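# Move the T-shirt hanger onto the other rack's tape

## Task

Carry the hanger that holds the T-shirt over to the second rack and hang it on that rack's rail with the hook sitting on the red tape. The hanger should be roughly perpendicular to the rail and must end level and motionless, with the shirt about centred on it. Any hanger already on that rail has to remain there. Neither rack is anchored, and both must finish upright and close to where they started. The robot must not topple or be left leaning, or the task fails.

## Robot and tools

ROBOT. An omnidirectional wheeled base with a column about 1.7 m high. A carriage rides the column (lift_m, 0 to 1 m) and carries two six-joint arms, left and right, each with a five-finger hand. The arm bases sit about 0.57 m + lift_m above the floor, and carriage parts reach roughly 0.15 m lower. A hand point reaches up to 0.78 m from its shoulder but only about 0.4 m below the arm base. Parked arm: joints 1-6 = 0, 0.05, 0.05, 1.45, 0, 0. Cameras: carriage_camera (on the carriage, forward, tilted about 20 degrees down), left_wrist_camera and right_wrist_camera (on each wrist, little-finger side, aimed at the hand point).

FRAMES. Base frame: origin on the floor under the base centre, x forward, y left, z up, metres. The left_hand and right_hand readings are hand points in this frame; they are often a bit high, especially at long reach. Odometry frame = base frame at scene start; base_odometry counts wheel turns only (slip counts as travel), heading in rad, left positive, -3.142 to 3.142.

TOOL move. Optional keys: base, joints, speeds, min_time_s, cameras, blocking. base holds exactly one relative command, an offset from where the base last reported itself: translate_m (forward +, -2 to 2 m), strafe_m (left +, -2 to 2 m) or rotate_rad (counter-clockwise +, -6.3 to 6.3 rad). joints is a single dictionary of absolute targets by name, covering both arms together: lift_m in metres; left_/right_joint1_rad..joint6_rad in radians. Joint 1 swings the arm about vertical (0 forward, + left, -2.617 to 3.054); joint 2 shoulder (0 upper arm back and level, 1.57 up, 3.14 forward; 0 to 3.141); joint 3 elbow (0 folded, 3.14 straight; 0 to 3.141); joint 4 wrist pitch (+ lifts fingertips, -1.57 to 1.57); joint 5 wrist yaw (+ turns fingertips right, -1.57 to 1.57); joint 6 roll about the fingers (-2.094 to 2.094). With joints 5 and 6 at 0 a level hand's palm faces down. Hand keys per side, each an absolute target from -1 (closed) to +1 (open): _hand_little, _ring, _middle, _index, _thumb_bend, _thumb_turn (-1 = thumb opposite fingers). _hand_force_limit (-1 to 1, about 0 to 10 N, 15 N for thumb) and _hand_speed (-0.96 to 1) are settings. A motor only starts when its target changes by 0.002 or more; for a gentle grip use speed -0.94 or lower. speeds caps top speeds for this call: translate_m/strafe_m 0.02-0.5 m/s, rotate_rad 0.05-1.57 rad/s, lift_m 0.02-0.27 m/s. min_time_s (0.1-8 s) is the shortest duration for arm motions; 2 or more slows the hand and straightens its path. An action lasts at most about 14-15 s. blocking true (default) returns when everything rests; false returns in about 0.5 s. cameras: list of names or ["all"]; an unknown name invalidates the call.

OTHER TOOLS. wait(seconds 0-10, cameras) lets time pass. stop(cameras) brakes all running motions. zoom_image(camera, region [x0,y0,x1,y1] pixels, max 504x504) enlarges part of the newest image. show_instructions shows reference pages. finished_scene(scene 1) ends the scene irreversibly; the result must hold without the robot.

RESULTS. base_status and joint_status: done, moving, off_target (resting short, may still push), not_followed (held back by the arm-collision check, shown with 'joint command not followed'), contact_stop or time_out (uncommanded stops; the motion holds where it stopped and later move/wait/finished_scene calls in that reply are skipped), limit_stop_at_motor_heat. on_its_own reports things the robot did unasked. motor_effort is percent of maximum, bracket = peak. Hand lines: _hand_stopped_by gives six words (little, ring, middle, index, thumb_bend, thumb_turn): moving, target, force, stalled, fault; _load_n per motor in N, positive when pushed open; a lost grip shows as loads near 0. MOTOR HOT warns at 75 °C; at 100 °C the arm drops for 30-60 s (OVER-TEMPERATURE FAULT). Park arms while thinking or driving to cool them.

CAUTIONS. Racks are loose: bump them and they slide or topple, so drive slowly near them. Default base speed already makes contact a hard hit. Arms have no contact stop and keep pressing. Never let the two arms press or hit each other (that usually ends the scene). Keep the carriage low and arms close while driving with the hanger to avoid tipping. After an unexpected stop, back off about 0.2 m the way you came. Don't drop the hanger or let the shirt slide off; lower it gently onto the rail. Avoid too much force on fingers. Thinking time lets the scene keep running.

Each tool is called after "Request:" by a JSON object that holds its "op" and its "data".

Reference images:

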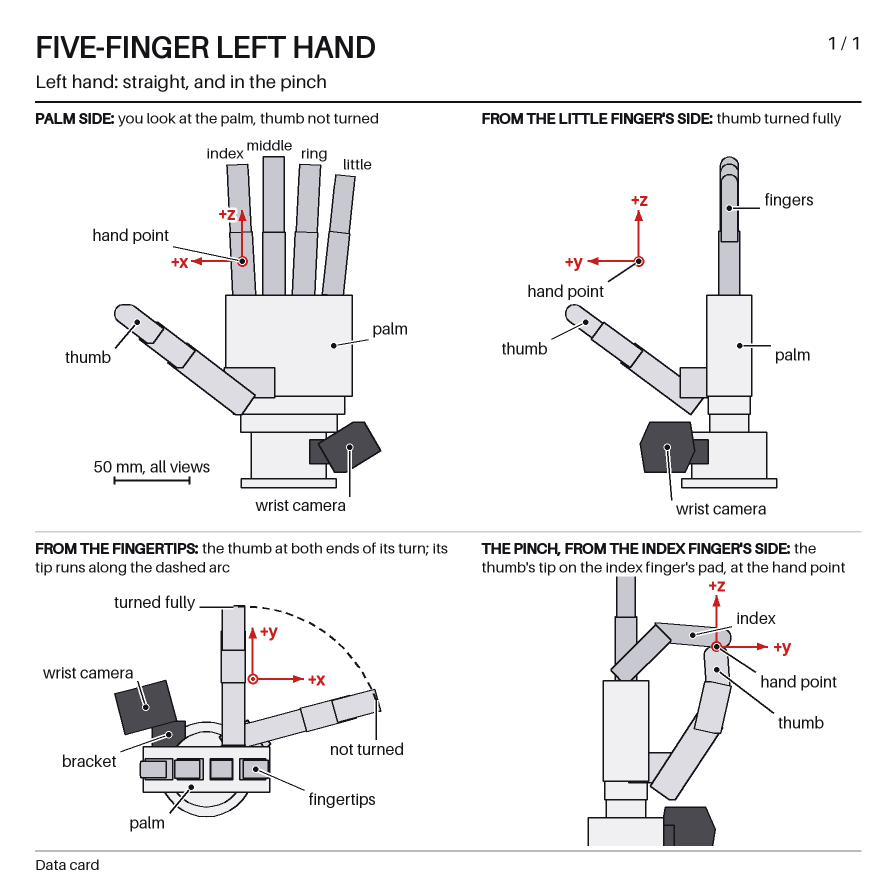

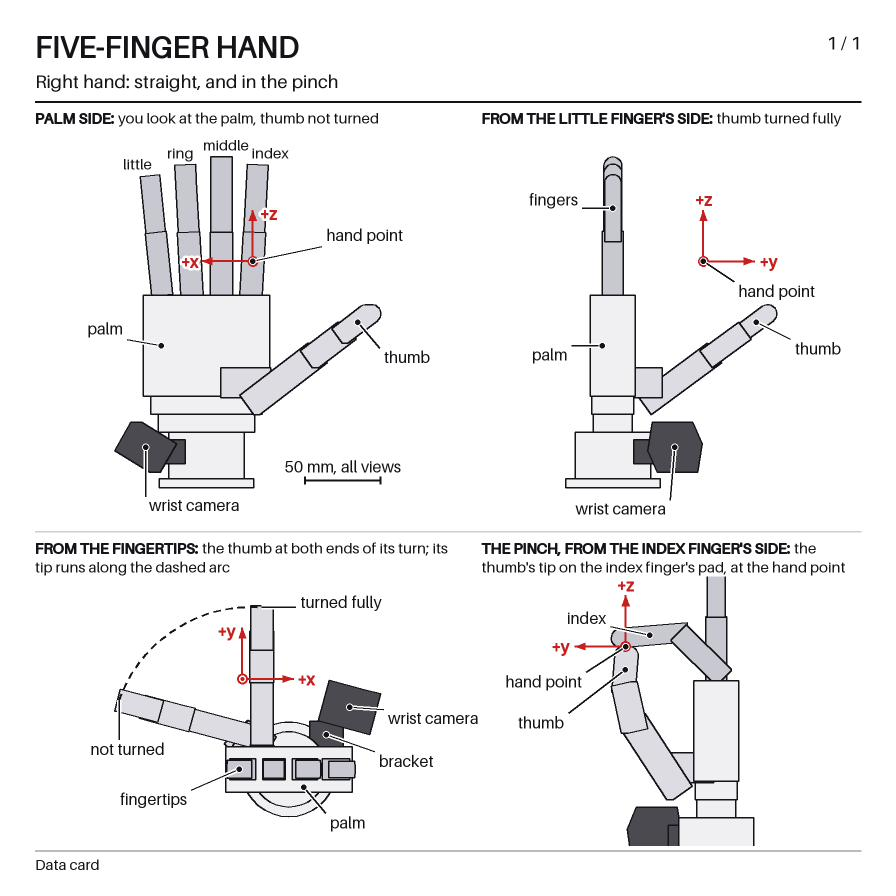

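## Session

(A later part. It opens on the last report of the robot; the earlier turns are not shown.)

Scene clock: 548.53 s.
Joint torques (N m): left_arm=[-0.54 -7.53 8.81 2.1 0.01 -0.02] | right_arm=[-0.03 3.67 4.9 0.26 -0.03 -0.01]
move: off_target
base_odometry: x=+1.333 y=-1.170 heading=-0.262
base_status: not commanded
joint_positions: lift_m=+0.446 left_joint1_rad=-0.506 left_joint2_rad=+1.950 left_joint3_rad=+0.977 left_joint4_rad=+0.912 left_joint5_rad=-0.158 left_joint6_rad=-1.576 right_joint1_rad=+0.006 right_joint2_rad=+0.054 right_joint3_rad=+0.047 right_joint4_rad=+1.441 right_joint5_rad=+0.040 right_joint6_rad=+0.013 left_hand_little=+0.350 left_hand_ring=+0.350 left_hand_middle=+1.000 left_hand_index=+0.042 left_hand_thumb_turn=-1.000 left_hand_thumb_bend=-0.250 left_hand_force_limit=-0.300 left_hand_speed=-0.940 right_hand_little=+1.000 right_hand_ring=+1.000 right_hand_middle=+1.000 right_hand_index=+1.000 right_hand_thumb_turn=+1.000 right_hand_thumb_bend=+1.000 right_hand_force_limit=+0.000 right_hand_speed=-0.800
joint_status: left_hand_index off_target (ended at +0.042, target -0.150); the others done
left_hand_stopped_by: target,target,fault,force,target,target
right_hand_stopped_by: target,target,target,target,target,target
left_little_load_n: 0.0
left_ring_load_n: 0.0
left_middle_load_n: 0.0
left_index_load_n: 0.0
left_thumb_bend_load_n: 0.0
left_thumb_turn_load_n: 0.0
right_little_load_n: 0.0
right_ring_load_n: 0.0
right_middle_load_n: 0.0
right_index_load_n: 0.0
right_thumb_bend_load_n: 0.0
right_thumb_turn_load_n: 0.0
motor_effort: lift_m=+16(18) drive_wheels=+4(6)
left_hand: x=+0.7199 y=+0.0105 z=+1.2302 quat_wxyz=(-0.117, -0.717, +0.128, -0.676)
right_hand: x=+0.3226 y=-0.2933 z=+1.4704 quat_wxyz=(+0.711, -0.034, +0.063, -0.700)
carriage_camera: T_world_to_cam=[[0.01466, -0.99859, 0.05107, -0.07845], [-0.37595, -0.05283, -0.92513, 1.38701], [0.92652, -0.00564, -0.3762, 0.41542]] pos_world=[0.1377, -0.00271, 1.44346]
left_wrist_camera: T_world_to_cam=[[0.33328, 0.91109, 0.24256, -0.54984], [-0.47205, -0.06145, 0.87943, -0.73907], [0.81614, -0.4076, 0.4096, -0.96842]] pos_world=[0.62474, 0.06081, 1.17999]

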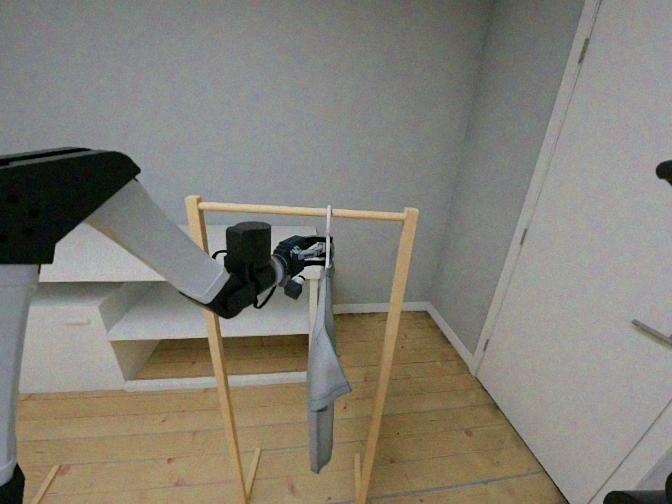

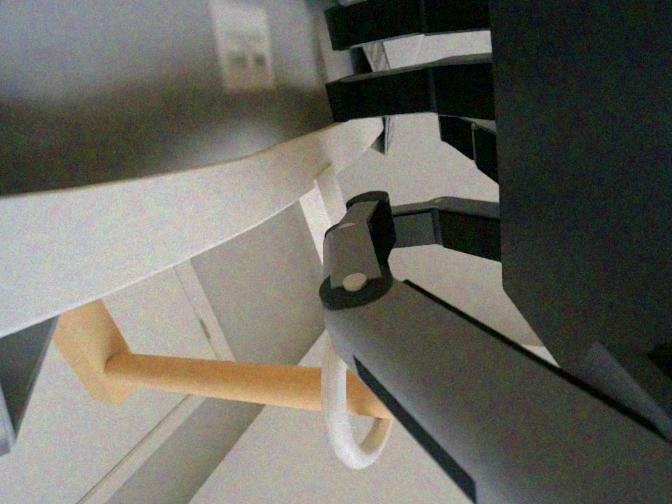

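Request:
{"op": "move", "data": {"joints": {"left_hand_index": 0.5, "left_hand_speed": -0.9}, "cameras": []}}

Request:
{"op": "move", "data": {"joints": {"left_joint1_rad": -0.517, "left_joint2_rad": 1.918, "left_joint3_rad": 0.928, "left_joint4_rad": 0.934, "left_joint5_rad": -0.164}, "min_time_s": 2, "cameras": ["carriage_camera", "left_wrist_camera"]}}

Request:
{"op": "zoom_image", "data": {"camera": "carriage_camera", "region": [270, 190, 390, 290]}}

Scene clock: 590.03 s.
Joint torques (N m): left_arm=[-0.87 -7.62 9.01 2.11 0.09 -0.02] | right_arm=[0.1 3.51 4.85 0.27 -0.04 0.01]
move: done
base_odometry: x=+1.333 y=-1.170 heading=-0.262
base_status: not commanded
joint_positions: lift_m=+0.446 left_joint1_rad=-0.506 left_joint2_rad=+1.950 left_joint3_rad=+0.977 left_joint4_rad=+0.912 left_joint5_rad=-0.158 left_joint6_rad=-1.576 right_joint1_rad=+0.006 right_joint2_rad=+0.054 right_joint3_rad=+0.047 right_joint4_rad=+1.441 right_joint5_rad=+0.040 right_joint6_rad=+0.013 left_hand_little=+0.350 left_hand_ring=+0.350 left_hand_middle=+1.000 left_hand_index=+0.500 left_hand_thumb_turn=-1.000 left_hand_thumb_bend=-0.250 left_hand_force_limit=-0.300 left_hand_speed=-0.900 right_hand_little=+1.000 right_hand_ring=+1.000 right_hand_middle=+1.000 right_hand_index=+1.000 right_hand_thumb_turn=+1.000 right_hand_thumb_bend=+1.000 right_hand_force_limit=+0.000 right_hand_speed=-0.800
joint_status: all done
left_hand_stopped_by: target,target,fault,target,target,target
right_hand_stopped_by: target,target,target,target,target,target
left_little_load_n: 0.0
left_ring_load_n: 0.0
left_middle_load_n: 0.0
left_index_load_n: 0.0
left_thumb_bend_load_n: 0.0
left_thumb_turn_load_n: 0.0
right_little_load_n: 0.0
right_ring_load_n: 0.0
right_middle_load_n: 0.0
right_index_load_n: 0.0
right_thumb_bend_load_n: 0.0
right_thumb_turn_load_n: 0.0
motor_effort: lift_m=+16(17) drive_wheels=+4(6)
left_hand: x=+0.7199 y=+0.0105 z=+1.2302 quat_wxyz=(-0.117, -0.717, +0.128, -0.676)
right_hand: x=+0.3226 y=-0.2933 z=+1.4704 quat_wxyz=(+0.711, -0.034, +0.063, -0.700)

Scene clock: 592.33 s.
Joint torques (N m): left_arm=[-0.38 -12.25 4.63 2.13 -0.01 -0.01] | right_arm=[-0.02 3.51 5.15 0.27 -0.03 0.03]
move: done
base_odometry: x=+1.333 y=-1.170 heading=-0.262
base_status: not commanded
joint_positions: lift_m=+0.446 left_joint1_rad=-0.513 left_joint2_rad=+1.950 left_joint3_rad=+0.945 left_joint4_rad=+0.927 left_joint5_rad=-0.158 left_joint6_rad=-1.576 right_joint1_rad=+0.006 right_joint2_rad=+0.054 right_joint3_rad=+0.047 right_joint4_rad=+1.441 right_joint5_rad=+0.040 right_joint6_rad=+0.013 left_hand_little=+0.350 left_hand_ring=+0.350 left_hand_middle=+1.000 left_hand_index=+0.500 left_hand_thumb_turn=-1.000 left_hand_thumb_bend=-0.250 left_hand_force_limit=-0.300 left_hand_speed=-0.900 right_hand_little=+1.000 right_hand_ring=+1.000 right_hand_middle=+1.000 right_hand_index=+1.000 right_hand_thumb_turn=+1.000 right_hand_thumb_bend=+1.000 right_hand_force_limit=+0.000 right_hand_speed=-0.800
joint_status: all done
left_hand_stopped_by: target,target,fault,target,target,target
right_hand_stopped_by: target,target,target,target,target,target
left_little_load_n: 0.0
left_ring_load_n: 0.0
left_middle_load_n: 0.0
left_index_load_n: 0.0
left_thumb_bend_load_n: 0.5
left_thumb_turn_load_n: 0.0
right_little_load_n: 0.0
right_ring_load_n: 0.0
right_middle_load_n: 0.0
right_index_load_n: 0.0
right_thumb_bend_load_n: 0.0
right_thumb_turn_load_n: 0.0
motor_effort: lift_m=+17(17) drive_wheels=+5(6)
left_hand: x=+0.7131 y=+0.0097 z=+1.2195 quat_wxyz=(-0.117, -0.722, +0.132, -0.669)
right_hand: x=+0.3226 y=-0.2933 z=+1.4704 quat_wxyz=(+0.711, -0.034, +0.063, -0.700)
carriage_camera: T_world_to_cam=[[0.01466, -0.99859, 0.05107, -0.07845], [-0.37595, -0.05283, -0.92513, 1.38701], [0.92652, -0.00564, -0.3762, 0.41542]] pos_world=[0.1377, -0.00271, 1.44346]
left_wrist_camera: T_world_to_cam=[[0.34313, 0.90674, 0.24511, -0.55432], [-0.4593, -0.06566, 0.88585, -0.74974], [0.81934, -0.41654, 0.39393, -0.94199]] pos_world=[0.61766, 0.06102, 1.17112]

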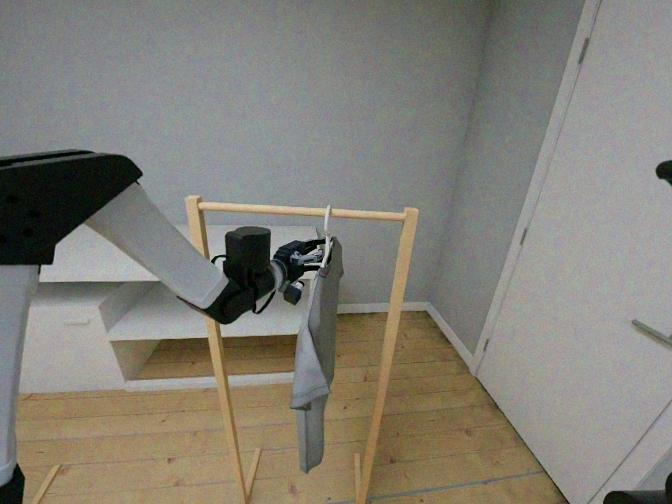

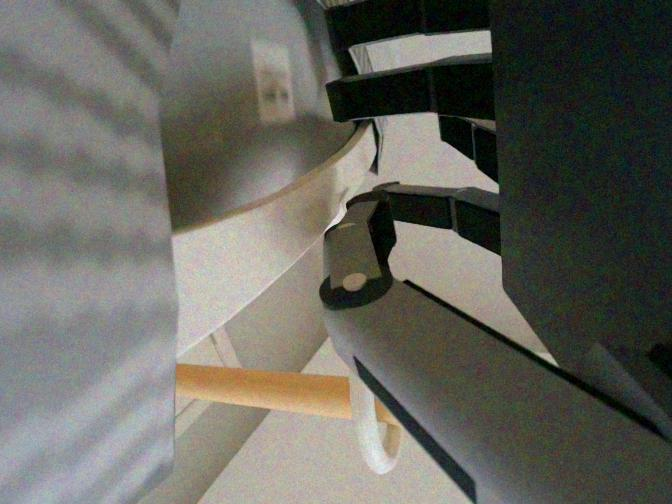

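Scaled by 4.200 from the camera's image (finer frame: 960x720).

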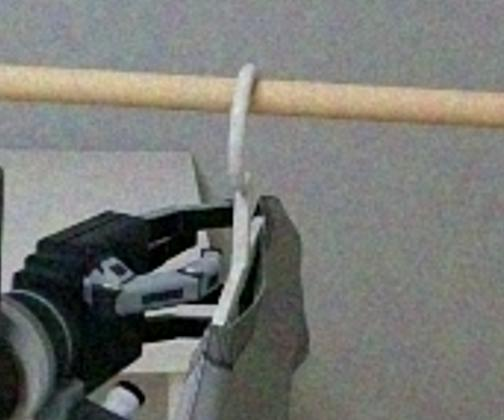

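Request:
{"op": "move", "data": {"joints": {"left_joint1_rad": -0.517, "left_joint2_rad": 1.895, "left_joint3_rad": 0.905, "left_joint4_rad": 0.936, "left_joint5_rad": -0.164}, "min_time_s": 2, "cameras": ["carriage_camera", "left_wrist_camera"]}}

Request:
{"op": "zoom_image", "data": {"camera": "carriage_camera", "region": [270, 190, 390, 290]}}

Scene clock: 600.27 s.
Joint torques (N m): left_arm=[-0.57 -12.53 4.64 2.2 -0.05 0.04] | right_arm=[0.16 3.49 4.88 0.25 -0.07 0.01]
move: done
base_odometry: x=+1.333 y=-1.170 heading=-0.262
base_status: not commanded
joint_positions: lift_m=+0.446 left_joint1_rad=-0.513 left_joint2_rad=+1.932 left_joint3_rad=+0.922 left_joint4_rad=+0.929 left_joint5_rad=-0.158 left_joint6_rad=-1.576 right_joint1_rad=+0.006 right_joint2_rad=+0.054 right_joint3_rad=+0.047 right_joint4_rad=+1.441 right_joint5_rad=+0.040 right_joint6_rad=+0.013 left_hand_little=+0.350 left_hand_ring=+0.350 left_hand_middle=+1.000 left_hand_index=+0.500 left_hand_thumb_turn=-1.000 left_hand_thumb_bend=-0.250 left_hand_force_limit=-0.300 left_hand_speed=-0.900 right_hand_little=+1.000 right_hand_ring=+1.000 right_hand_middle=+1.000 right_hand_index=+1.000 right_hand_thumb_turn=+1.000 right_hand_thumb_bend=+1.000 right_hand_force_limit=+0.000 right_hand_speed=-0.800
joint_status: all done
left_hand_stopped_by: target,target,fault,target,target,target
right_hand_stopped_by: target,target,target,target,target,target
left_little_load_n: 0.0
left_ring_load_n: 0.0
left_middle_load_n: 0.0
left_index_load_n: 0.0
left_thumb_bend_load_n: 0.0
left_thumb_turn_load_n: -0.5
right_little_load_n: 0.0
right_ring_load_n: 0.0
right_middle_load_n: 0.0
right_index_load_n: 0.0
right_thumb_bend_load_n: 0.0
right_thumb_turn_load_n: 0.0
motor_effort: lift_m=+16(17) drive_wheels=+5(6)
left_hand: x=+0.7085 y=+0.0123 z=+1.2197 quat_wxyz=(-0.117, -0.723, +0.132, -0.668)
right_hand: x=+0.3226 y=-0.2933 z=+1.4704 quat_wxyz=(+0.711, -0.034, +0.063, -0.700)
carriage_camera: T_world_to_cam=[[0.01466, -0.99859, 0.05107, -0.07845], [-0.37595, -0.05283, -0.92513, 1.38701], [0.92652, -0.00564, -0.3762, 0.41542]] pos_world=[0.1377, -0.00271, 1.44346]
left_wrist_camera: T_world_to_cam=[[0.3437, 0.90644, 0.24544, -0.55599], [-0.45715, -0.06681, 0.88688, -0.75461], [0.8203, -0.41702, 0.39142, -0.93483]] pos_world=[0.61296, 0.06372, 1.17162]

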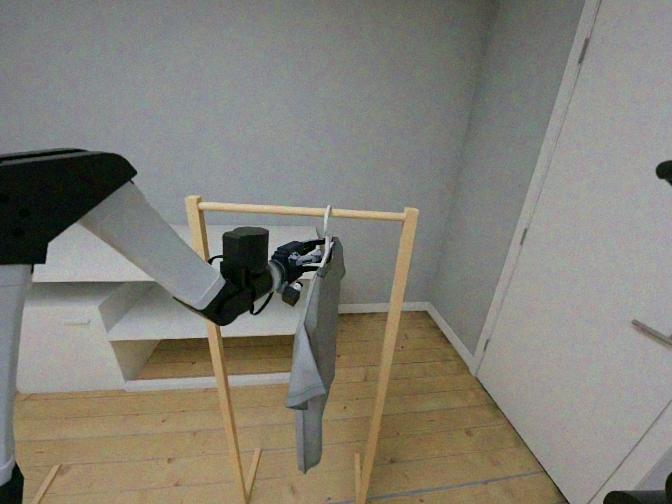

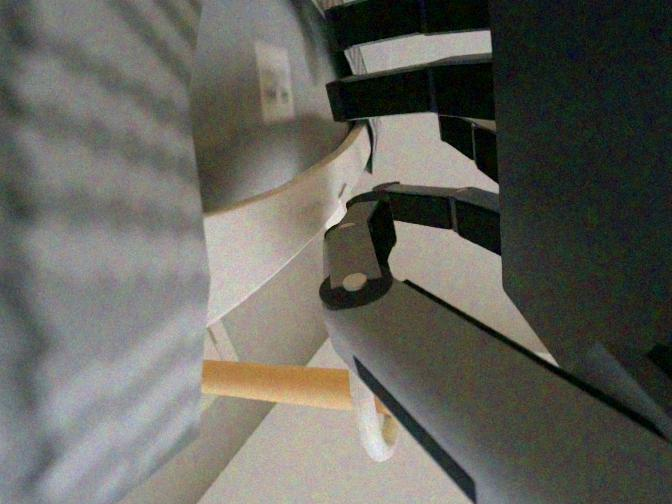

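Scaled by 4.200 from the camera's image (finer frame: 960x720).

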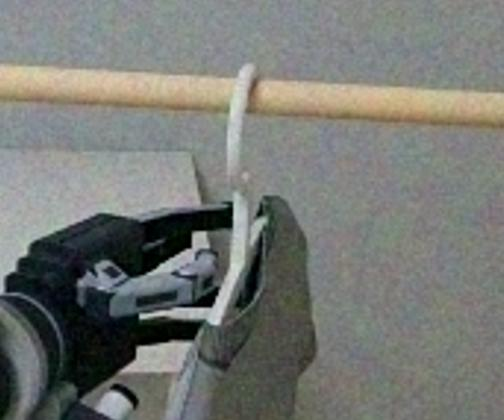

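Request:
{"op": "move", "data": {"joints": {"left_hand_thumb_bend": 0.02}, "cameras": []}}

Request:
{"op": "move", "data": {"joints": {"left_joint1_rad": -0.51, "left_joint2_rad": 1.971, "left_joint3_rad": 1.006, "left_joint4_rad": 0.912, "left_joint5_rad": -0.157}, "min_time_s": 2, "cameras": ["carriage_camera", "left_wrist_camera"]}}

Request:
{"op": "zoom_image", "data": {"camera": "carriage_camera", "region": [270, 190, 390, 290]}}

Scene clock: 643.50 s.
Joint torques (N m): left_arm=[-0.68 -12.57 4.72 2.2 -0.03 0.04] | right_arm=[0.03 3.49 5.01 0.26 -0.04 0.04]
move: done
base_odometry: x=+1.333 y=-1.170 heading=-0.262
base_status: not commanded
joint_positions: lift_m=+0.446 left_joint1_rad=-0.513 left_joint2_rad=+1.932 left_joint3_rad=+0.922 left_joint4_rad=+0.929 left_joint5_rad=-0.158 left_joint6_rad=-1.576 right_joint1_rad=+0.006 right_joint2_rad=+0.054 right_joint3_rad=+0.047 right_joint4_rad=+1.441 right_joint5_rad=+0.040 right_joint6_rad=+0.013 left_hand_little=+0.350 left_hand_ring=+0.350 left_hand_middle=+1.000 left_hand_index=+0.500 left_hand_thumb_turn=-1.000 left_hand_thumb_bend=+0.020 left_hand_force_limit=-0.300 left_hand_speed=-0.900 right_hand_little=+1.000 right_hand_ring=+1.000 right_hand_middle=+1.000 right_hand_index=+1.000 right_hand_thumb_turn=+1.000 right_hand_thumb_bend=+1.000 right_hand_force_limit=+0.000 right_hand_speed=-0.800
joint_status: all done
left_hand_stopped_by: target,target,fault,target,target,target
right_hand_stopped_by: target,target,target,target,target,target
left_little_load_n: 0.0
left_ring_load_n: 0.0
left_middle_load_n: 0.0
left_index_load_n: 0.0
left_thumb_bend_load_n: 0.0
left_thumb_turn_load_n: 0.0
right_little_load_n: 0.0
right_ring_load_n: 0.0
right_middle_load_n: 0.0
right_index_load_n: 0.0
right_thumb_bend_load_n: 0.0
right_thumb_turn_load_n: 0.0
motor_effort: lift_m=+17(17) drive_wheels=+4(6)
left_hand: x=+0.7085 y=+0.0123 z=+1.2198 quat_wxyz=(-0.117, -0.722, +0.132, -0.668)
right_hand: x=+0.3226 y=-0.2933 z=+1.4704 quat_wxyz=(+0.711, -0.034, +0.063, -0.700)

Scene clock: 645.80 s.
Joint torques (N m): left_arm=[0.13 -7.57 9.29 2.01 0.06 0.04] | right_arm=[0.02 3.51 4.94 0.25 -0.01 -0.03]
move: done
base_odometry: x=+1.333 y=-1.170 heading=-0.262
base_status: not commanded
joint_positions: lift_m=+0.446 left_joint1_rad=-0.513 left_joint2_rad=+1.949 left_joint3_rad=+0.975 left_joint4_rad=+0.916 left_joint5_rad=-0.158 left_joint6_rad=-1.576 right_joint1_rad=+0.006 right_joint2_rad=+0.054 right_joint3_rad=+0.047 right_joint4_rad=+1.441 right_joint5_rad=+0.040 right_joint6_rad=+0.013 left_hand_little=+0.350 left_hand_ring=+0.350 left_hand_middle=+1.000 left_hand_index=+0.500 left_hand_thumb_turn=-1.000 left_hand_thumb_bend=+0.020 left_hand_force_limit=-0.300 left_hand_speed=-0.900 right_hand_little=+1.000 right_hand_ring=+1.000 right_hand_middle=+1.000 right_hand_index=+1.000 right_hand_thumb_turn=+1.000 right_hand_thumb_bend=+1.000 right_hand_force_limit=+0.000 right_hand_speed=-0.800
joint_status: all done
left_hand_stopped_by: target,target,fault,target,target,target
right_hand_stopped_by: target,target,target,target,target,target
left_little_load_n: 0.0
left_ring_load_n: 0.0
left_middle_load_n: 0.0
left_index_load_n: 0.0
left_thumb_bend_load_n: 0.0
left_thumb_turn_load_n: 0.0
right_little_load_n: 0.0
right_ring_load_n: 0.0
right_middle_load_n: 0.0
right_index_load_n: 0.5
right_thumb_bend_load_n: 0.0
right_thumb_turn_load_n: 0.0
motor_effort: lift_m=+16(17) drive_wheels=+4(6)
left_hand: x=+0.7174 y=+0.0073 z=+1.2303 quat_wxyz=(-0.120, -0.716, +0.130, -0.676)
right_hand: x=+0.3226 y=-0.2933 z=+1.4704 quat_wxyz=(+0.711, -0.034, +0.063, -0.700)
carriage_camera: T_world_to_cam=[[0.01466, -0.99859, 0.05107, -0.07845], [-0.37595, -0.05283, -0.92513, 1.38701], [0.92652, -0.00564, -0.3762, 0.41542]] pos_world=[0.1377, -0.00271, 1.44346]
left_wrist_camera: T_world_to_cam=[[0.33915, 0.90899, 0.2423, -0.54998], [-0.47364, -0.05755, 0.87884, -0.73867], [0.8128, -0.41282, 0.41102, -0.96701]] pos_world=[0.62265, 0.05822, 1.17989]

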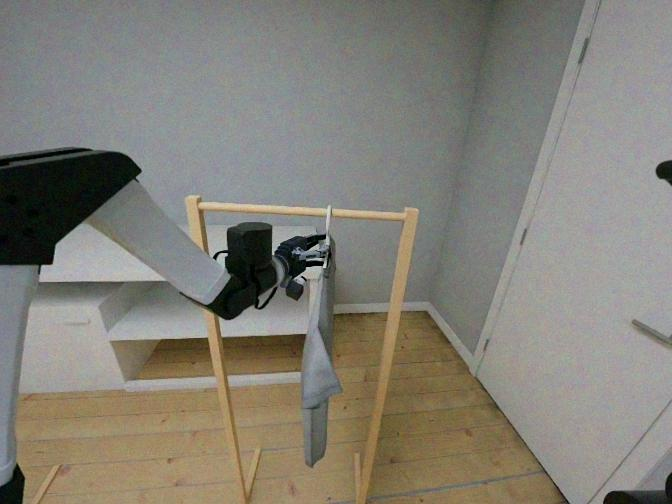

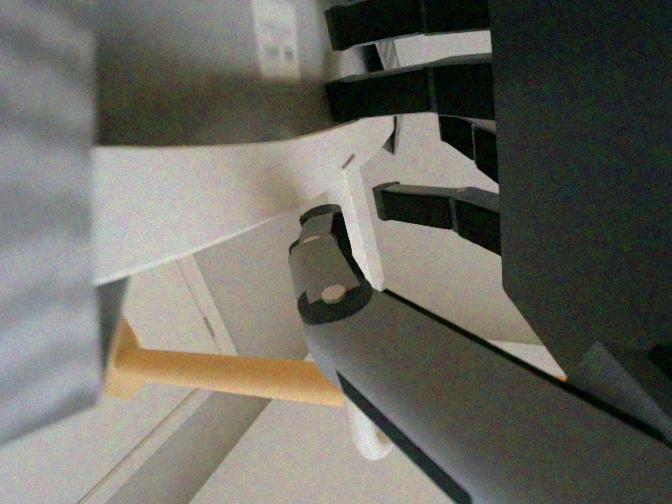

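Scaled by 4.200 from the camera's image (finer frame: 960x720).

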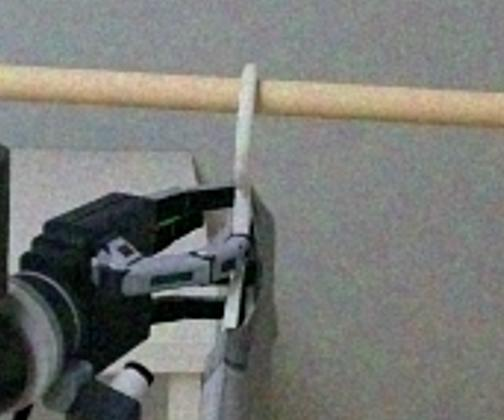

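Request:
{"op": "move", "data": {"joints": {"left_joint1_rad": -0.502, "left_joint5_rad": -0.15}, "min_time_s": 1, "cameras": []}}

Request:
{"op": "move", "data": {"joints": {"left_hand_index": 0.2, "left_hand_speed": -0.92, "left_hand_force_limit": -0.8}, "cameras": ["carriage_camera", "left_wrist_camera"]}}

Request:
{"op": "zoom_image", "data": {"camera": "carriage_camera", "region": [270, 190, 390, 290]}}

Scene clock: 656.60 s.
Joint torques (N m): left_arm=[0.18 -7.45 9.35 2.07 0.14 0.02] | right_arm=[-0.01 3.58 4.81 0.26 -0.04 0.02]
move: done
base_odometry: x=+1.333 y=-1.170 heading=-0.262
base_status: not commanded
joint_positions: lift_m=+0.446 left_joint1_rad=-0.506 left_joint2_rad=+1.949 left_joint3_rad=+0.975 left_joint4_rad=+0.915 left_joint5_rad=-0.157 left_joint6_rad=-1.576 right_joint1_rad=+0.006 right_joint2_rad=+0.054 right_joint3_rad=+0.047 right_joint4_rad=+1.441 right_joint5_rad=+0.040 right_joint6_rad=+0.013 left_hand_little=+0.350 left_hand_ring=+0.350 left_hand_middle=+1.000 left_hand_index=+0.500 left_hand_thumb_turn=-1.000 left_hand_thumb_bend=+0.020 left_hand_force_limit=-0.300 left_hand_speed=-0.900 right_hand_little=+1.000 right_hand_ring=+1.000 right_hand_middle=+1.000 right_hand_index=+1.000 right_hand_thumb_turn=+1.000 right_hand_thumb_bend=+1.000 right_hand_force_limit=+0.000 right_hand_speed=-0.800
joint_status: all done
left_hand_stopped_by: target,target,fault,target,target,target
right_hand_stopped_by: target,target,target,target,target,target
left_little_load_n: 0.0
left_ring_load_n: 0.5
left_middle_load_n: -0.5
left_index_load_n: 0.0
left_thumb_bend_load_n: 0.0
left_thumb_turn_load_n: 0.0
right_little_load_n: 0.0
right_ring_load_n: 0.0
right_middle_load_n: 0.0
right_index_load_n: 0.0
right_thumb_bend_load_n: 0.0
right_thumb_turn_load_n: 0.0
motor_effort: lift_m=+16(17) drive_wheels=+5(6)
left_hand: x=+0.7193 y=+0.0105 z=+1.2301 quat_wxyz=(-0.117, -0.716, +0.128, -0.676)
right_hand: x=+0.3226 y=-0.2933 z=+1.4704 quat_wxyz=(+0.711, -0.034, +0.063, -0.700)

Scene clock: 658.43 s.
Joint torques (N m): left_arm=[0.23 -7.68 9.14 2.07 0.13 0.04] | right_arm=[0.06 3.51 5.01 0.3 -0.01 0.01]
move: done
base_odometry: x=+1.333 y=-1.170 heading=-0.262
base_status: not commanded
joint_positions: lift_m=+0.446 left_joint1_rad=-0.506 left_joint2_rad=+1.949 left_joint3_rad=+0.975 left_joint4_rad=+0.915 left_joint5_rad=-0.157 left_joint6_rad=-1.576 right_joint1_rad=+0.006 right_joint2_rad=+0.054 right_joint3_rad=+0.047 right_joint4_rad=+1.441 right_joint5_rad=+0.040 right_joint6_rad=+0.013 left_hand_little=+0.350 left_hand_ring=+0.350 left_hand_middle=+1.000 left_hand_index=+0.200 left_hand_thumb_turn=-1.000 left_hand_thumb_bend=+0.020 left_hand_force_limit=-0.800 left_hand_speed=-0.920 right_hand_little=+1.000 right_hand_ring=+1.000 right_hand_middle=+1.000 right_hand_index=+1.000 right_hand_thumb_turn=+1.000 right_hand_thumb_bend=+1.000 right_hand_force_limit=+0.000 right_hand_speed=-0.800
joint_status: all done
left_hand_stopped_by: target,target,fault,target,target,target
right_hand_stopped_by: target,target,target,target,target,target
left_little_load_n: 0.0
left_ring_load_n: 0.0
left_middle_load_n: 0.0
left_index_load_n: 0.0
left_thumb_bend_load_n: 0.0
left_thumb_turn_load_n: -0.5
right_little_load_n: 0.0
right_ring_load_n: 0.0
right_middle_load_n: 0.0
right_index_load_n: 0.0
right_thumb_bend_load_n: 0.0
right_thumb_turn_load_n: 0.0
motor_effort: lift_m=+17(17) drive_wheels=+3(6)
left_hand: x=+0.7193 y=+0.0105 z=+1.2301 quat_wxyz=(-0.117, -0.716, +0.128, -0.676)
right_hand: x=+0.3226 y=-0.2933 z=+1.4704 quat_wxyz=(+0.711, -0.034, +0.063, -0.700)
carriage_camera: T_world_to_cam=[[0.01466, -0.99859, 0.05107, -0.07845], [-0.37595, -0.05283, -0.92513, 1.38701], [0.92652, -0.00564, -0.3762, 0.41542]] pos_world=[0.1377, -0.00271, 1.44346]
left_wrist_camera: T_world_to_cam=[[0.33378, 0.91095, 0.2424, -0.54977], [-0.47268, -0.06074, 0.87914, -0.73839], [0.81558, -0.40802, 0.41031, -0.96847]] pos_world=[0.62435, 0.06081, 1.17979]

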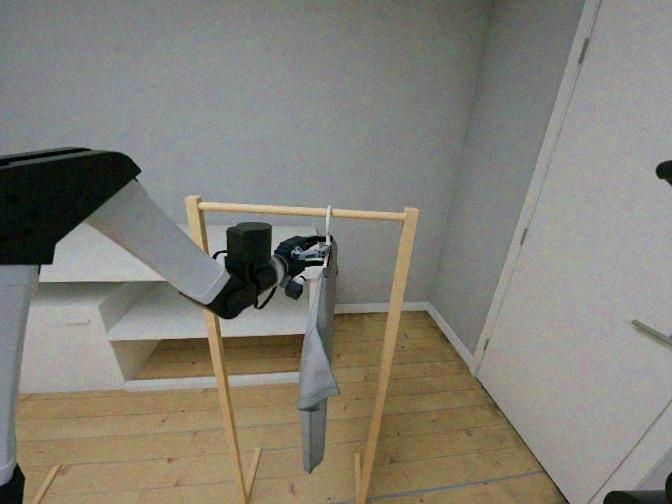

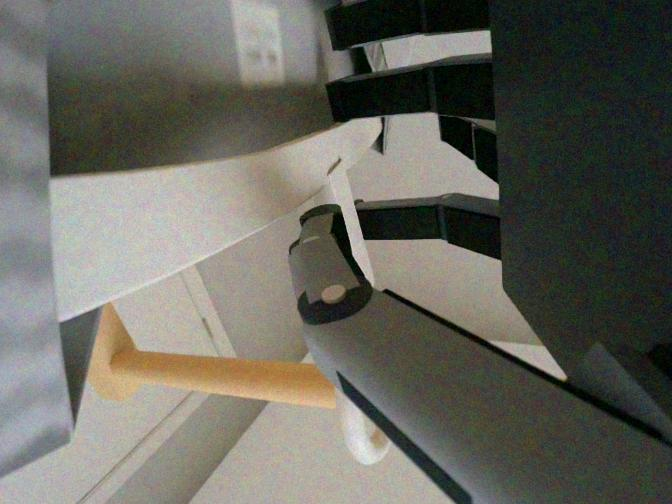

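Scaled by 4.200 from the camera's image (finer frame: 960x720).

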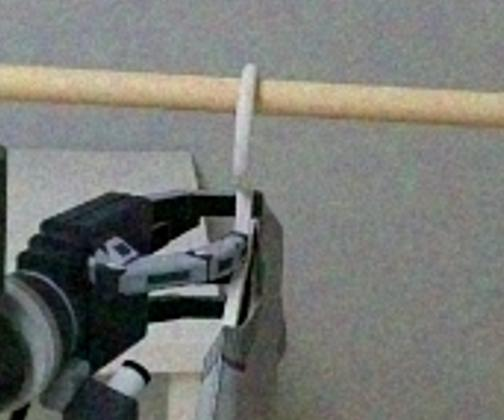

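Request:
{"op": "move", "data": {"joints": {"left_hand_index": -0.1, "left_hand_speed": -0.94, "left_hand_force_limit": -0.75}, "cameras": ["carriage_camera", "left_wrist_camera"]}}

Request:
{"op": "zoom_image", "data": {"camera": "carriage_camera", "region": [270, 190, 390, 290]}}

Scene clock: 667.70 s.
Joint torques (N m): left_arm=[0.16 -7.62 9.1 2.1 0.08 0.01] | right_arm=[-0.06 3.59 4.97 0.27 -0.03 0.01]
move: off_target
base_odometry: x=+1.333 y=-1.170 heading=-0.262
base_status: not commanded
joint_positions: lift_m=+0.446 left_joint1_rad=-0.506 left_joint2_rad=+1.949 left_joint3_rad=+0.975 left_joint4_rad=+0.914 left_joint5_rad=-0.157 left_joint6_rad=-1.576 right_joint1_rad=+0.006 right_joint2_rad=+0.054 right_joint3_rad=+0.047 right_joint4_rad=+1.441 right_joint5_rad=+0.040 right_joint6_rad=+0.013 left_hand_little=+0.350 left_hand_ring=+0.350 left_hand_middle=+1.000 left_hand_index=+0.031 left_hand_thumb_turn=-1.000 left_hand_thumb_bend=+0.020 left_hand_force_limit=-0.750 left_hand_speed=-0.940 right_hand_little=+1.000 right_hand_ring=+1.000 right_hand_middle=+1.000 right_hand_index=+1.000 right_hand_thumb_turn=+1.000 right_hand_thumb_bend=+1.000 right_hand_force_limit=+0.000 right_hand_speed=-0.800
joint_status: left_hand_index off_target (ended at +0.031, target -0.100); the others done
left_hand_stopped_by: target,target,fault,force,target,target
right_hand_stopped_by: target,target,target,target,target,target
left_little_load_n: 0.0
left_ring_load_n: 0.0
left_middle_load_n: 0.0
left_index_load_n: 1.0
left_thumb_bend_load_n: 0.0
left_thumb_turn_load_n: 0.0
right_little_load_n: 0.0
right_ring_load_n: 0.0
right_middle_load_n: 0.0
right_index_load_n: 0.0
right_thumb_bend_load_n: 0.0
right_thumb_turn_load_n: 0.0
motor_effort: lift_m=+16(17) drive_wheels=+5(5)
left_hand: x=+0.7193 y=+0.0104 z=+1.2299 quat_wxyz=(-0.117, -0.717, +0.128, -0.676)
right_hand: x=+0.3226 y=-0.2933 z=+1.4704 quat_wxyz=(+0.711, -0.034, +0.063, -0.700)
carriage_camera: T_world_to_cam=[[0.01466, -0.99859, 0.05107, -0.07845], [-0.37595, -0.05283, -0.92513, 1.38701], [0.92652, -0.00564, -0.3762, 0.41542]] pos_world=[0.1377, -0.00271, 1.44346]
left_wrist_camera: T_world_to_cam=[[0.33398, 0.91085, 0.24251, -0.54996], [-0.47207, -0.06105, 0.87944, -0.73907], [0.81585, -0.4082, 0.4096, -0.96766]] pos_world=[0.62425, 0.06081, 1.17969]

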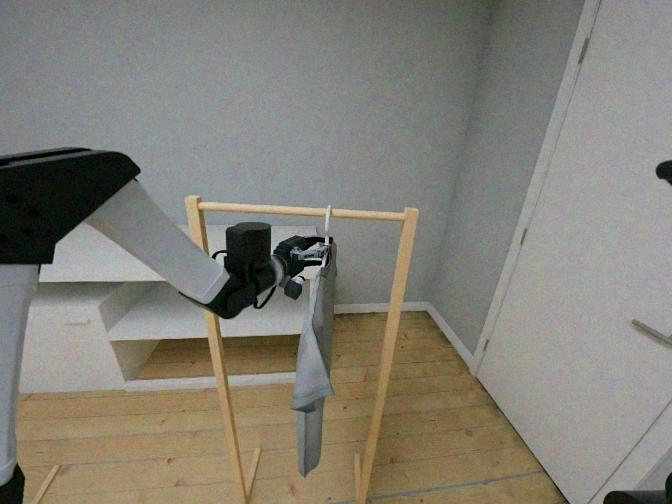

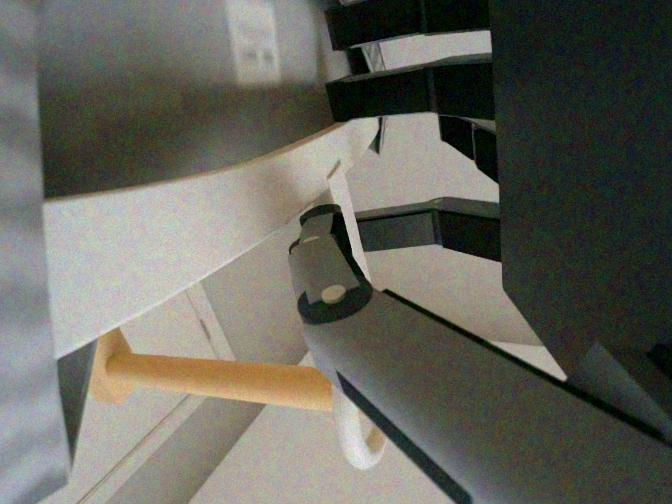

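Scaled by 4.200 from the camera's image (finer frame: 960x720).

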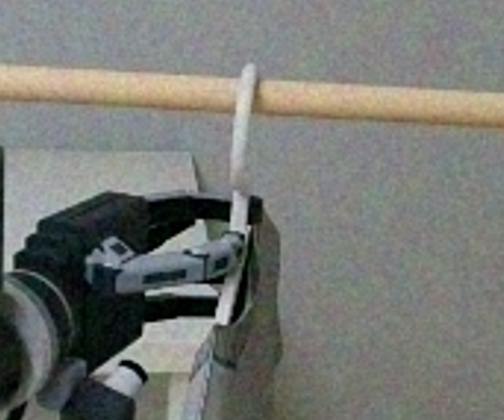

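Request:
{"op": "move", "data": {"joints": {"left_hand_index": -0.12, "left_hand_speed": -0.94, "left_hand_force_limit": -0.5}, "cameras": ["carriage_camera", "left_wrist_camera"]}}

Request:
{"op": "zoom_image", "data": {"camera": "carriage_camera", "region": [270, 190, 390, 290]}}

Scene clock: 672.87 s.
Joint torques (N m): left_arm=[0.08 -7.57 9.2 2.1 0.11 0.04] | right_arm=[0.01 3.47 4.9 0.23 -0.02 0.01]
move: off_target
base_odometry: x=+1.333 y=-1.170 heading=-0.262
base_status: not commanded
joint_positions: lift_m=+0.446 left_joint1_rad=-0.506 left_joint2_rad=+1.949 left_joint3_rad=+0.975 left_joint4_rad=+0.914 left_joint5_rad=-0.157 left_joint6_rad=-1.576 right_joint1_rad=+0.006 right_joint2_rad=+0.054 right_joint3_rad=+0.047 right_joint4_rad=+1.441 right_joint5_rad=+0.040 right_joint6_rad=+0.013 left_hand_little=+0.350 left_hand_ring=+0.350 left_hand_middle=+1.000 left_hand_index=+0.027 left_hand_thumb_turn=-1.000 left_hand_thumb_bend=+0.020 left_hand_force_limit=-0.500 left_hand_speed=-0.940 right_hand_little=+1.000 right_hand_ring=+1.000 right_hand_middle=+1.000 right_hand_index=+1.000 right_hand_thumb_turn=+1.000 right_hand_thumb_bend=+1.000 right_hand_force_limit=+0.000 right_hand_speed=-0.800
joint_status: left_hand_index off_target (ended at +0.027, target -0.120); the others done
left_hand_stopped_by: target,target,fault,force,target,target
right_hand_stopped_by: target,target,target,target,target,target
left_little_load_n: 0.0
left_ring_load_n: 0.0
left_middle_load_n: 0.0
left_index_load_n: 2.5
left_thumb_bend_load_n: 0.5
left_thumb_turn_load_n: -0.5
right_little_load_n: 0.0
right_ring_load_n: 0.0
right_middle_load_n: 0.0
right_index_load_n: 0.0
right_thumb_bend_load_n: 0.0
right_thumb_turn_load_n: 0.0
motor_effort: lift_m=+16(16) drive_wheels=+4(6)
left_hand: x=+0.7193 y=+0.0104 z=+1.2299 quat_wxyz=(-0.117, -0.717, +0.128, -0.676)
right_hand: x=+0.3226 y=-0.2933 z=+1.4704 quat_wxyz=(+0.711, -0.034, +0.063, -0.700)
carriage_camera: T_world_to_cam=[[0.01466, -0.99859, 0.05107, -0.07845], [-0.37595, -0.05283, -0.92513, 1.38701], [0.92652, -0.00564, -0.3762, 0.41542]] pos_world=[0.1377, -0.00271, 1.44346]
left_wrist_camera: T_world_to_cam=[[0.33398, 0.91085, 0.24251, -0.54996], [-0.47207, -0.06105, 0.87944, -0.73907], [0.81585, -0.4082, 0.4096, -0.96766]] pos_world=[0.62425, 0.06081, 1.17969]

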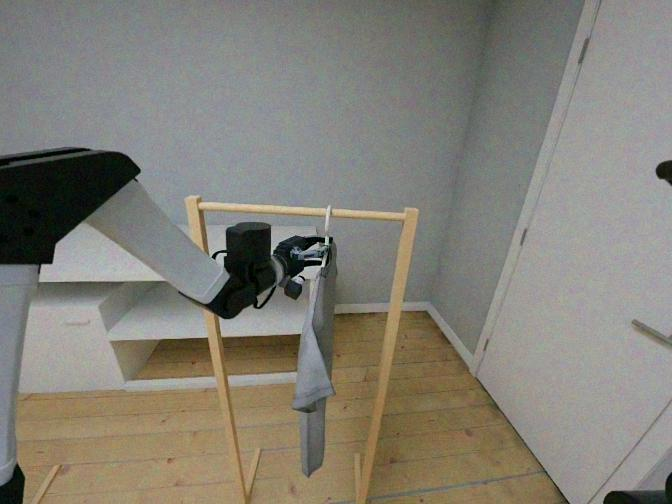

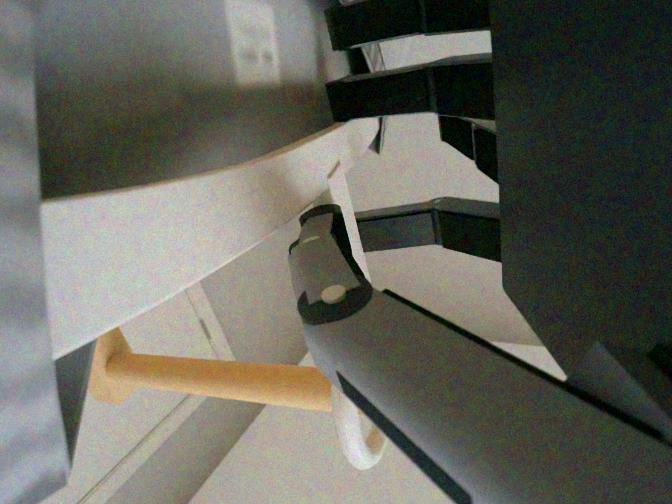

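Scaled by 4.200 from the camera's image (finer frame: 960x720).

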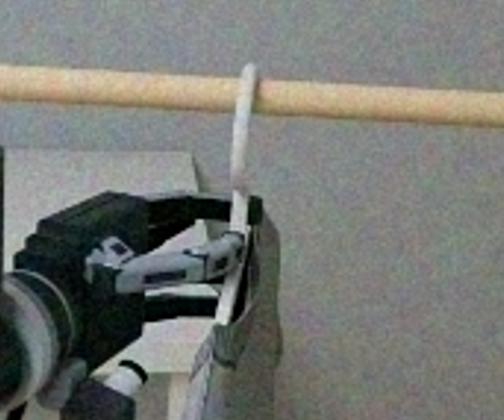

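Request:
{"op": "move", "data": {"joints": {"left_hand_index": -0.14, "left_hand_speed": -0.94, "left_hand_force_limit": -0.25}, "cameras": []}}

Request:
{"op": "move", "data": {"joints": {"lift_m": 0.456}, "speeds": {"lift_m": 0.03}, "cameras": ["carriage_camera", "left_wrist_camera"]}}

Request:
{"op": "zoom_image", "data": {"camera": "carriage_camera", "region": [270, 190, 390, 290]}}

Scene clock: 677.97 s.
Joint torques (N m): left_arm=[-0.02 -7.61 9.02 2.06 0.12 0] | right_arm=[0.02 3.47 4.97 0.26 -0.05 0.02]
move: off_target
base_odometry: x=+1.333 y=-1.170 heading=-0.262
base_status: not commanded
joint_positions: lift_m=+0.446 left_joint1_rad=-0.506 left_joint2_rad=+1.949 left_joint3_rad=+0.975 left_joint4_rad=+0.914 left_joint5_rad=-0.157 left_joint6_rad=-1.576 right_joint1_rad=+0.006 right_joint2_rad=+0.054 right_joint3_rad=+0.047 right_joint4_rad=+1.441 right_joint5_rad=+0.040 right_joint6_rad=+0.013 left_hand_little=+0.350 left_hand_ring=+0.350 left_hand_middle=+1.000 left_hand_index=+0.022 left_hand_thumb_turn=-1.000 left_hand_thumb_bend=+0.020 left_hand_force_limit=-0.250 left_hand_speed=-0.940 right_hand_little=+1.000 right_hand_ring=+1.000 right_hand_middle=+1.000 right_hand_index=+1.000 right_hand_thumb_turn=+1.000 right_hand_thumb_bend=+1.000 right_hand_force_limit=+0.000 right_hand_speed=-0.800
joint_status: left_hand_index off_target (ended at +0.022, target -0.140); the others done
left_hand_stopped_by: target,target,fault,force,target,target
right_hand_stopped_by: target,target,target,target,target,target
left_little_load_n: 0.0
left_ring_load_n: 0.0
left_middle_load_n: 0.0
left_index_load_n: 4.0
left_thumb_bend_load_n: 1.0
left_thumb_turn_load_n: -0.5
right_little_load_n: 0.0
right_ring_load_n: 0.0
right_middle_load_n: 0.0
right_index_load_n: 0.0
right_thumb_bend_load_n: 0.0
right_thumb_turn_load_n: 0.0
motor_effort: lift_m=+16(17) drive_wheels=+5(5)
left_hand: x=+0.7193 y=+0.0104 z=+1.2299 quat_wxyz=(-0.117, -0.717, +0.128, -0.676)
right_hand: x=+0.3226 y=-0.2933 z=+1.4704 quat_wxyz=(+0.711, -0.034, +0.063, -0.700)

Scene clock: 678.60 s.
Joint torques (N m): left_arm=[0.27 -7.79 9.09 2.22 0.05 -0.03] | right_arm=[0.2 3.36 4.89 0.27 -0.05 0.01]
move: done
base_odometry: x=+1.333 y=-1.170 heading=-0.262
base_status: not commanded
joint_positions: lift_m=+0.456 left_joint1_rad=-0.506 left_joint2_rad=+1.954 left_joint3_rad=+0.975 left_joint4_rad=+0.896 left_joint5_rad=-0.157 left_joint6_rad=-1.576 right_joint1_rad=+0.006 right_joint2_rad=+0.054 right_joint3_rad=+0.047 right_joint4_rad=+1.441 right_joint5_rad=+0.040 right_joint6_rad=+0.013 left_hand_little=+0.350 left_hand_ring=+0.350 left_hand_middle=+1.000 left_hand_index=+0.022 left_hand_thumb_turn=-1.000 left_hand_thumb_bend=+0.020 left_hand_force_limit=-0.250 left_hand_speed=-0.940 right_hand_little=+1.000 right_hand_ring=+1.000 right_hand_middle=+1.000 right_hand_index=+1.000 right_hand_thumb_turn=+1.000 right_hand_thumb_bend=+1.000 right_hand_force_limit=+0.000 right_hand_speed=-0.800
joint_status: all done
left_hand_stopped_by: target,target,fault,force,target,target
right_hand_stopped_by: target,target,target,target,target,target
left_little_load_n: 0.0
left_ring_load_n: 0.0
left_middle_load_n: 0.0
left_index_load_n: 0.0
left_thumb_bend_load_n: 0.0
left_thumb_turn_load_n: -0.5
right_little_load_n: 0.0
right_ring_load_n: 0.0
right_middle_load_n: 0.0
right_index_load_n: 0.0
right_thumb_bend_load_n: 0.0
right_thumb_turn_load_n: 0.0
motor_effort: lift_m=+24(26) drive_wheels=+5(6)
left_hand: x=+0.7200 y=+0.0103 z=+1.2314 quat_wxyz=(-0.115, -0.724, +0.130, -0.668)
right_hand: x=+0.3226 y=-0.2933 z=+1.4795 quat_wxyz=(+0.711, -0.034, +0.063, -0.700)
carriage_camera: T_world_to_cam=[[0.01466, -0.99859, 0.05107, -0.07891], [-0.37595, -0.05283, -0.92513, 1.39543], [0.92652, -0.00564, -0.3762, 0.41885]] pos_world=[0.1377, -0.00271, 1.45256]
left_wrist_camera: T_world_to_cam=[[0.33843, 0.90832, 0.24581, -0.55771], [-0.4546, -0.0709, 0.88787, -0.76292], [0.8239, -0.41223, 0.38893, -0.94918]] pos_world=[0.62395, 0.06121, 1.18362]

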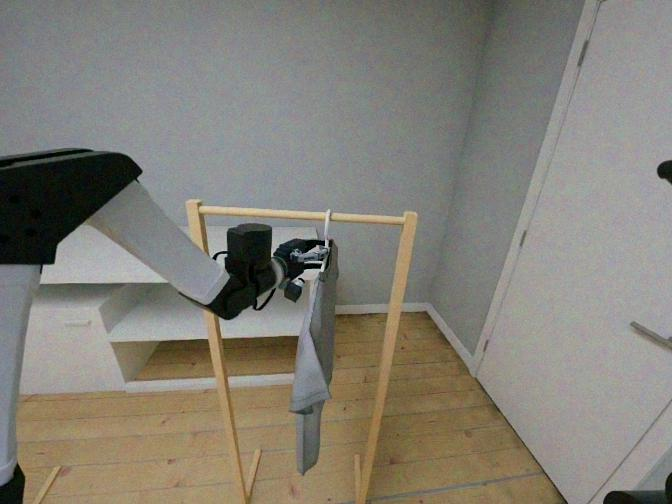

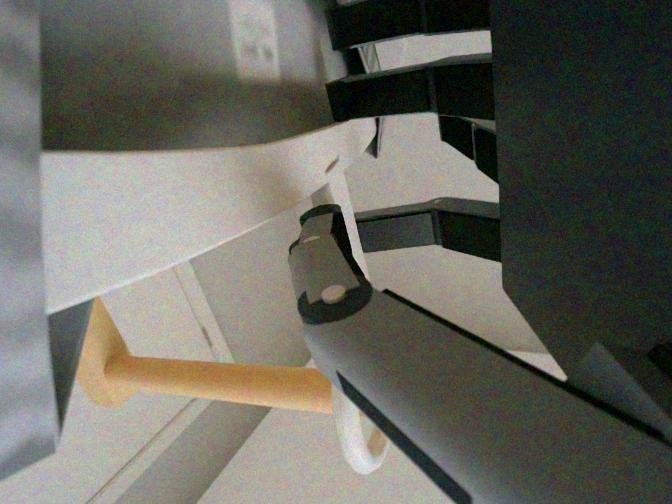

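Scaled by 4.200 from the camera's image (finer frame: 960x720).

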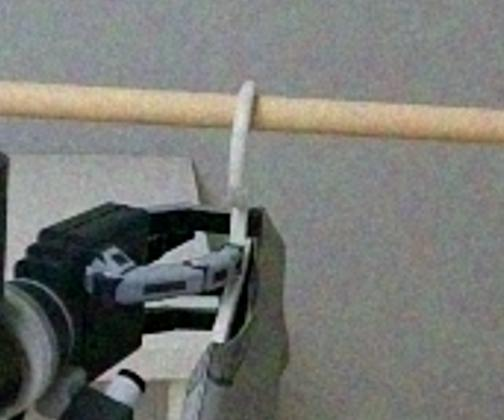

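Request:
{"op": "wait", "data": {"seconds": 0.5, "cameras": ["left_wrist_camera", "carriage_camera"]}}

Request:
{"op": "zoom_image", "data": {"camera": "carriage_camera", "region": [290, 200, 350, 270]}}

Scene clock: 685.97 s.
Joint torques (N m): left_arm=[0.1 -7.87 9.07 2.28 0.11 0] | right_arm=[-0.12 3.45 4.89 0.29 -0.06 0.02]
base_odometry: x=+1.333 y=-1.170 heading=-0.262
base_status: not commanded
joint_positions: lift_m=+0.456 left_joint1_rad=-0.506 left_joint2_rad=+1.954 left_joint3_rad=+0.975 left_joint4_rad=+0.896 left_joint5_rad=-0.157 left_joint6_rad=-1.576 right_joint1_rad=+0.006 right_joint2_rad=+0.054 right_joint3_rad=+0.047 right_joint4_rad=+1.441 right_joint5_rad=+0.040 right_joint6_rad=+0.013 left_hand_little=+0.350 left_hand_ring=+0.350 left_hand_middle=+1.000 left_hand_index=+0.022 left_hand_thumb_turn=-1.000 left_hand_thumb_bend=+0.020 left_hand_force_limit=-0.250 left_hand_speed=-0.940 right_hand_little=+1.000 right_hand_ring=+1.000 right_hand_middle=+1.000 right_hand_index=+1.000 right_hand_thumb_turn=+1.000 right_hand_thumb_bend=+1.000 right_hand_force_limit=+0.000 right_hand_speed=-0.800
joint_status: all done
left_hand_stopped_by: target,target,fault,force,target,target
right_hand_stopped_by: target,target,target,target,target,target
left_little_load_n: 0.0
left_ring_load_n: 0.5
left_middle_load_n: 0.0
left_index_load_n: 0.0
left_thumb_bend_load_n: 0.0
left_thumb_turn_load_n: 0.0
right_little_load_n: 0.0
right_ring_load_n: 0.0
right_middle_load_n: 0.0
right_index_load_n: 0.0
right_thumb_bend_load_n: 0.0
right_thumb_turn_load_n: 0.0
motor_effort: lift_m=+23(26) drive_wheels=+5(6)
left_hand: x=+0.7200 y=+0.0103 z=+1.2314 quat_wxyz=(-0.115, -0.724, +0.130, -0.668)
right_hand: x=+0.3226 y=-0.2933 z=+1.4795 quat_wxyz=(+0.711, -0.034, +0.063, -0.700)
wait: 0.50 s; at rest from the start
pictures: carriage_camera, left_wrist_camera
carriage_camera: T_world_to_cam=[[0.01466, -0.99859, 0.05107, -0.07891], [-0.37595, -0.05283, -0.92513, 1.39543], [0.92652, -0.00564, -0.3762, 0.41885]] pos_world=[0.1377, -0.00271, 1.45256]
left_wrist_camera: T_world_to_cam=[[0.33843, 0.90832, 0.24581, -0.55771], [-0.4546, -0.0709, 0.88787, -0.76292], [0.8239, -0.41223, 0.38893, -0.94918]] pos_world=[0.62395, 0.06121, 1.18362]

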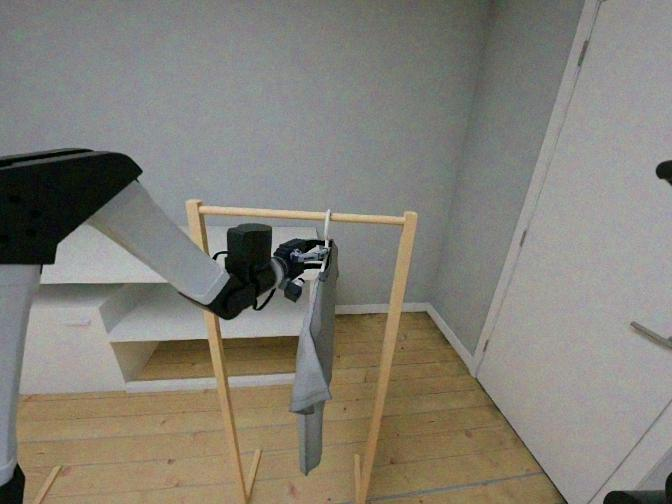

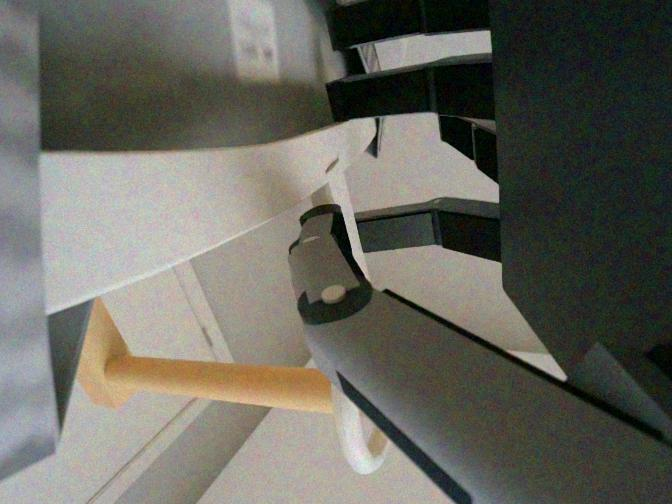

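Scaled by 7.200 from the camera's image (finer frame: 960x720).

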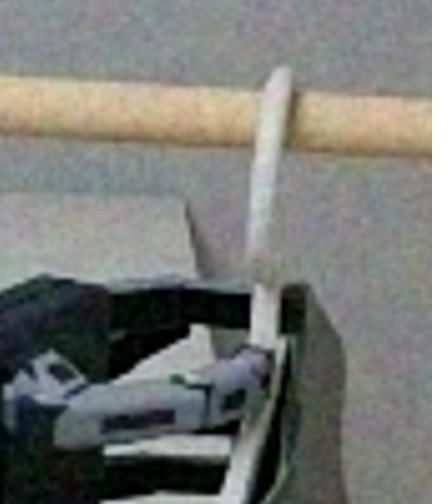

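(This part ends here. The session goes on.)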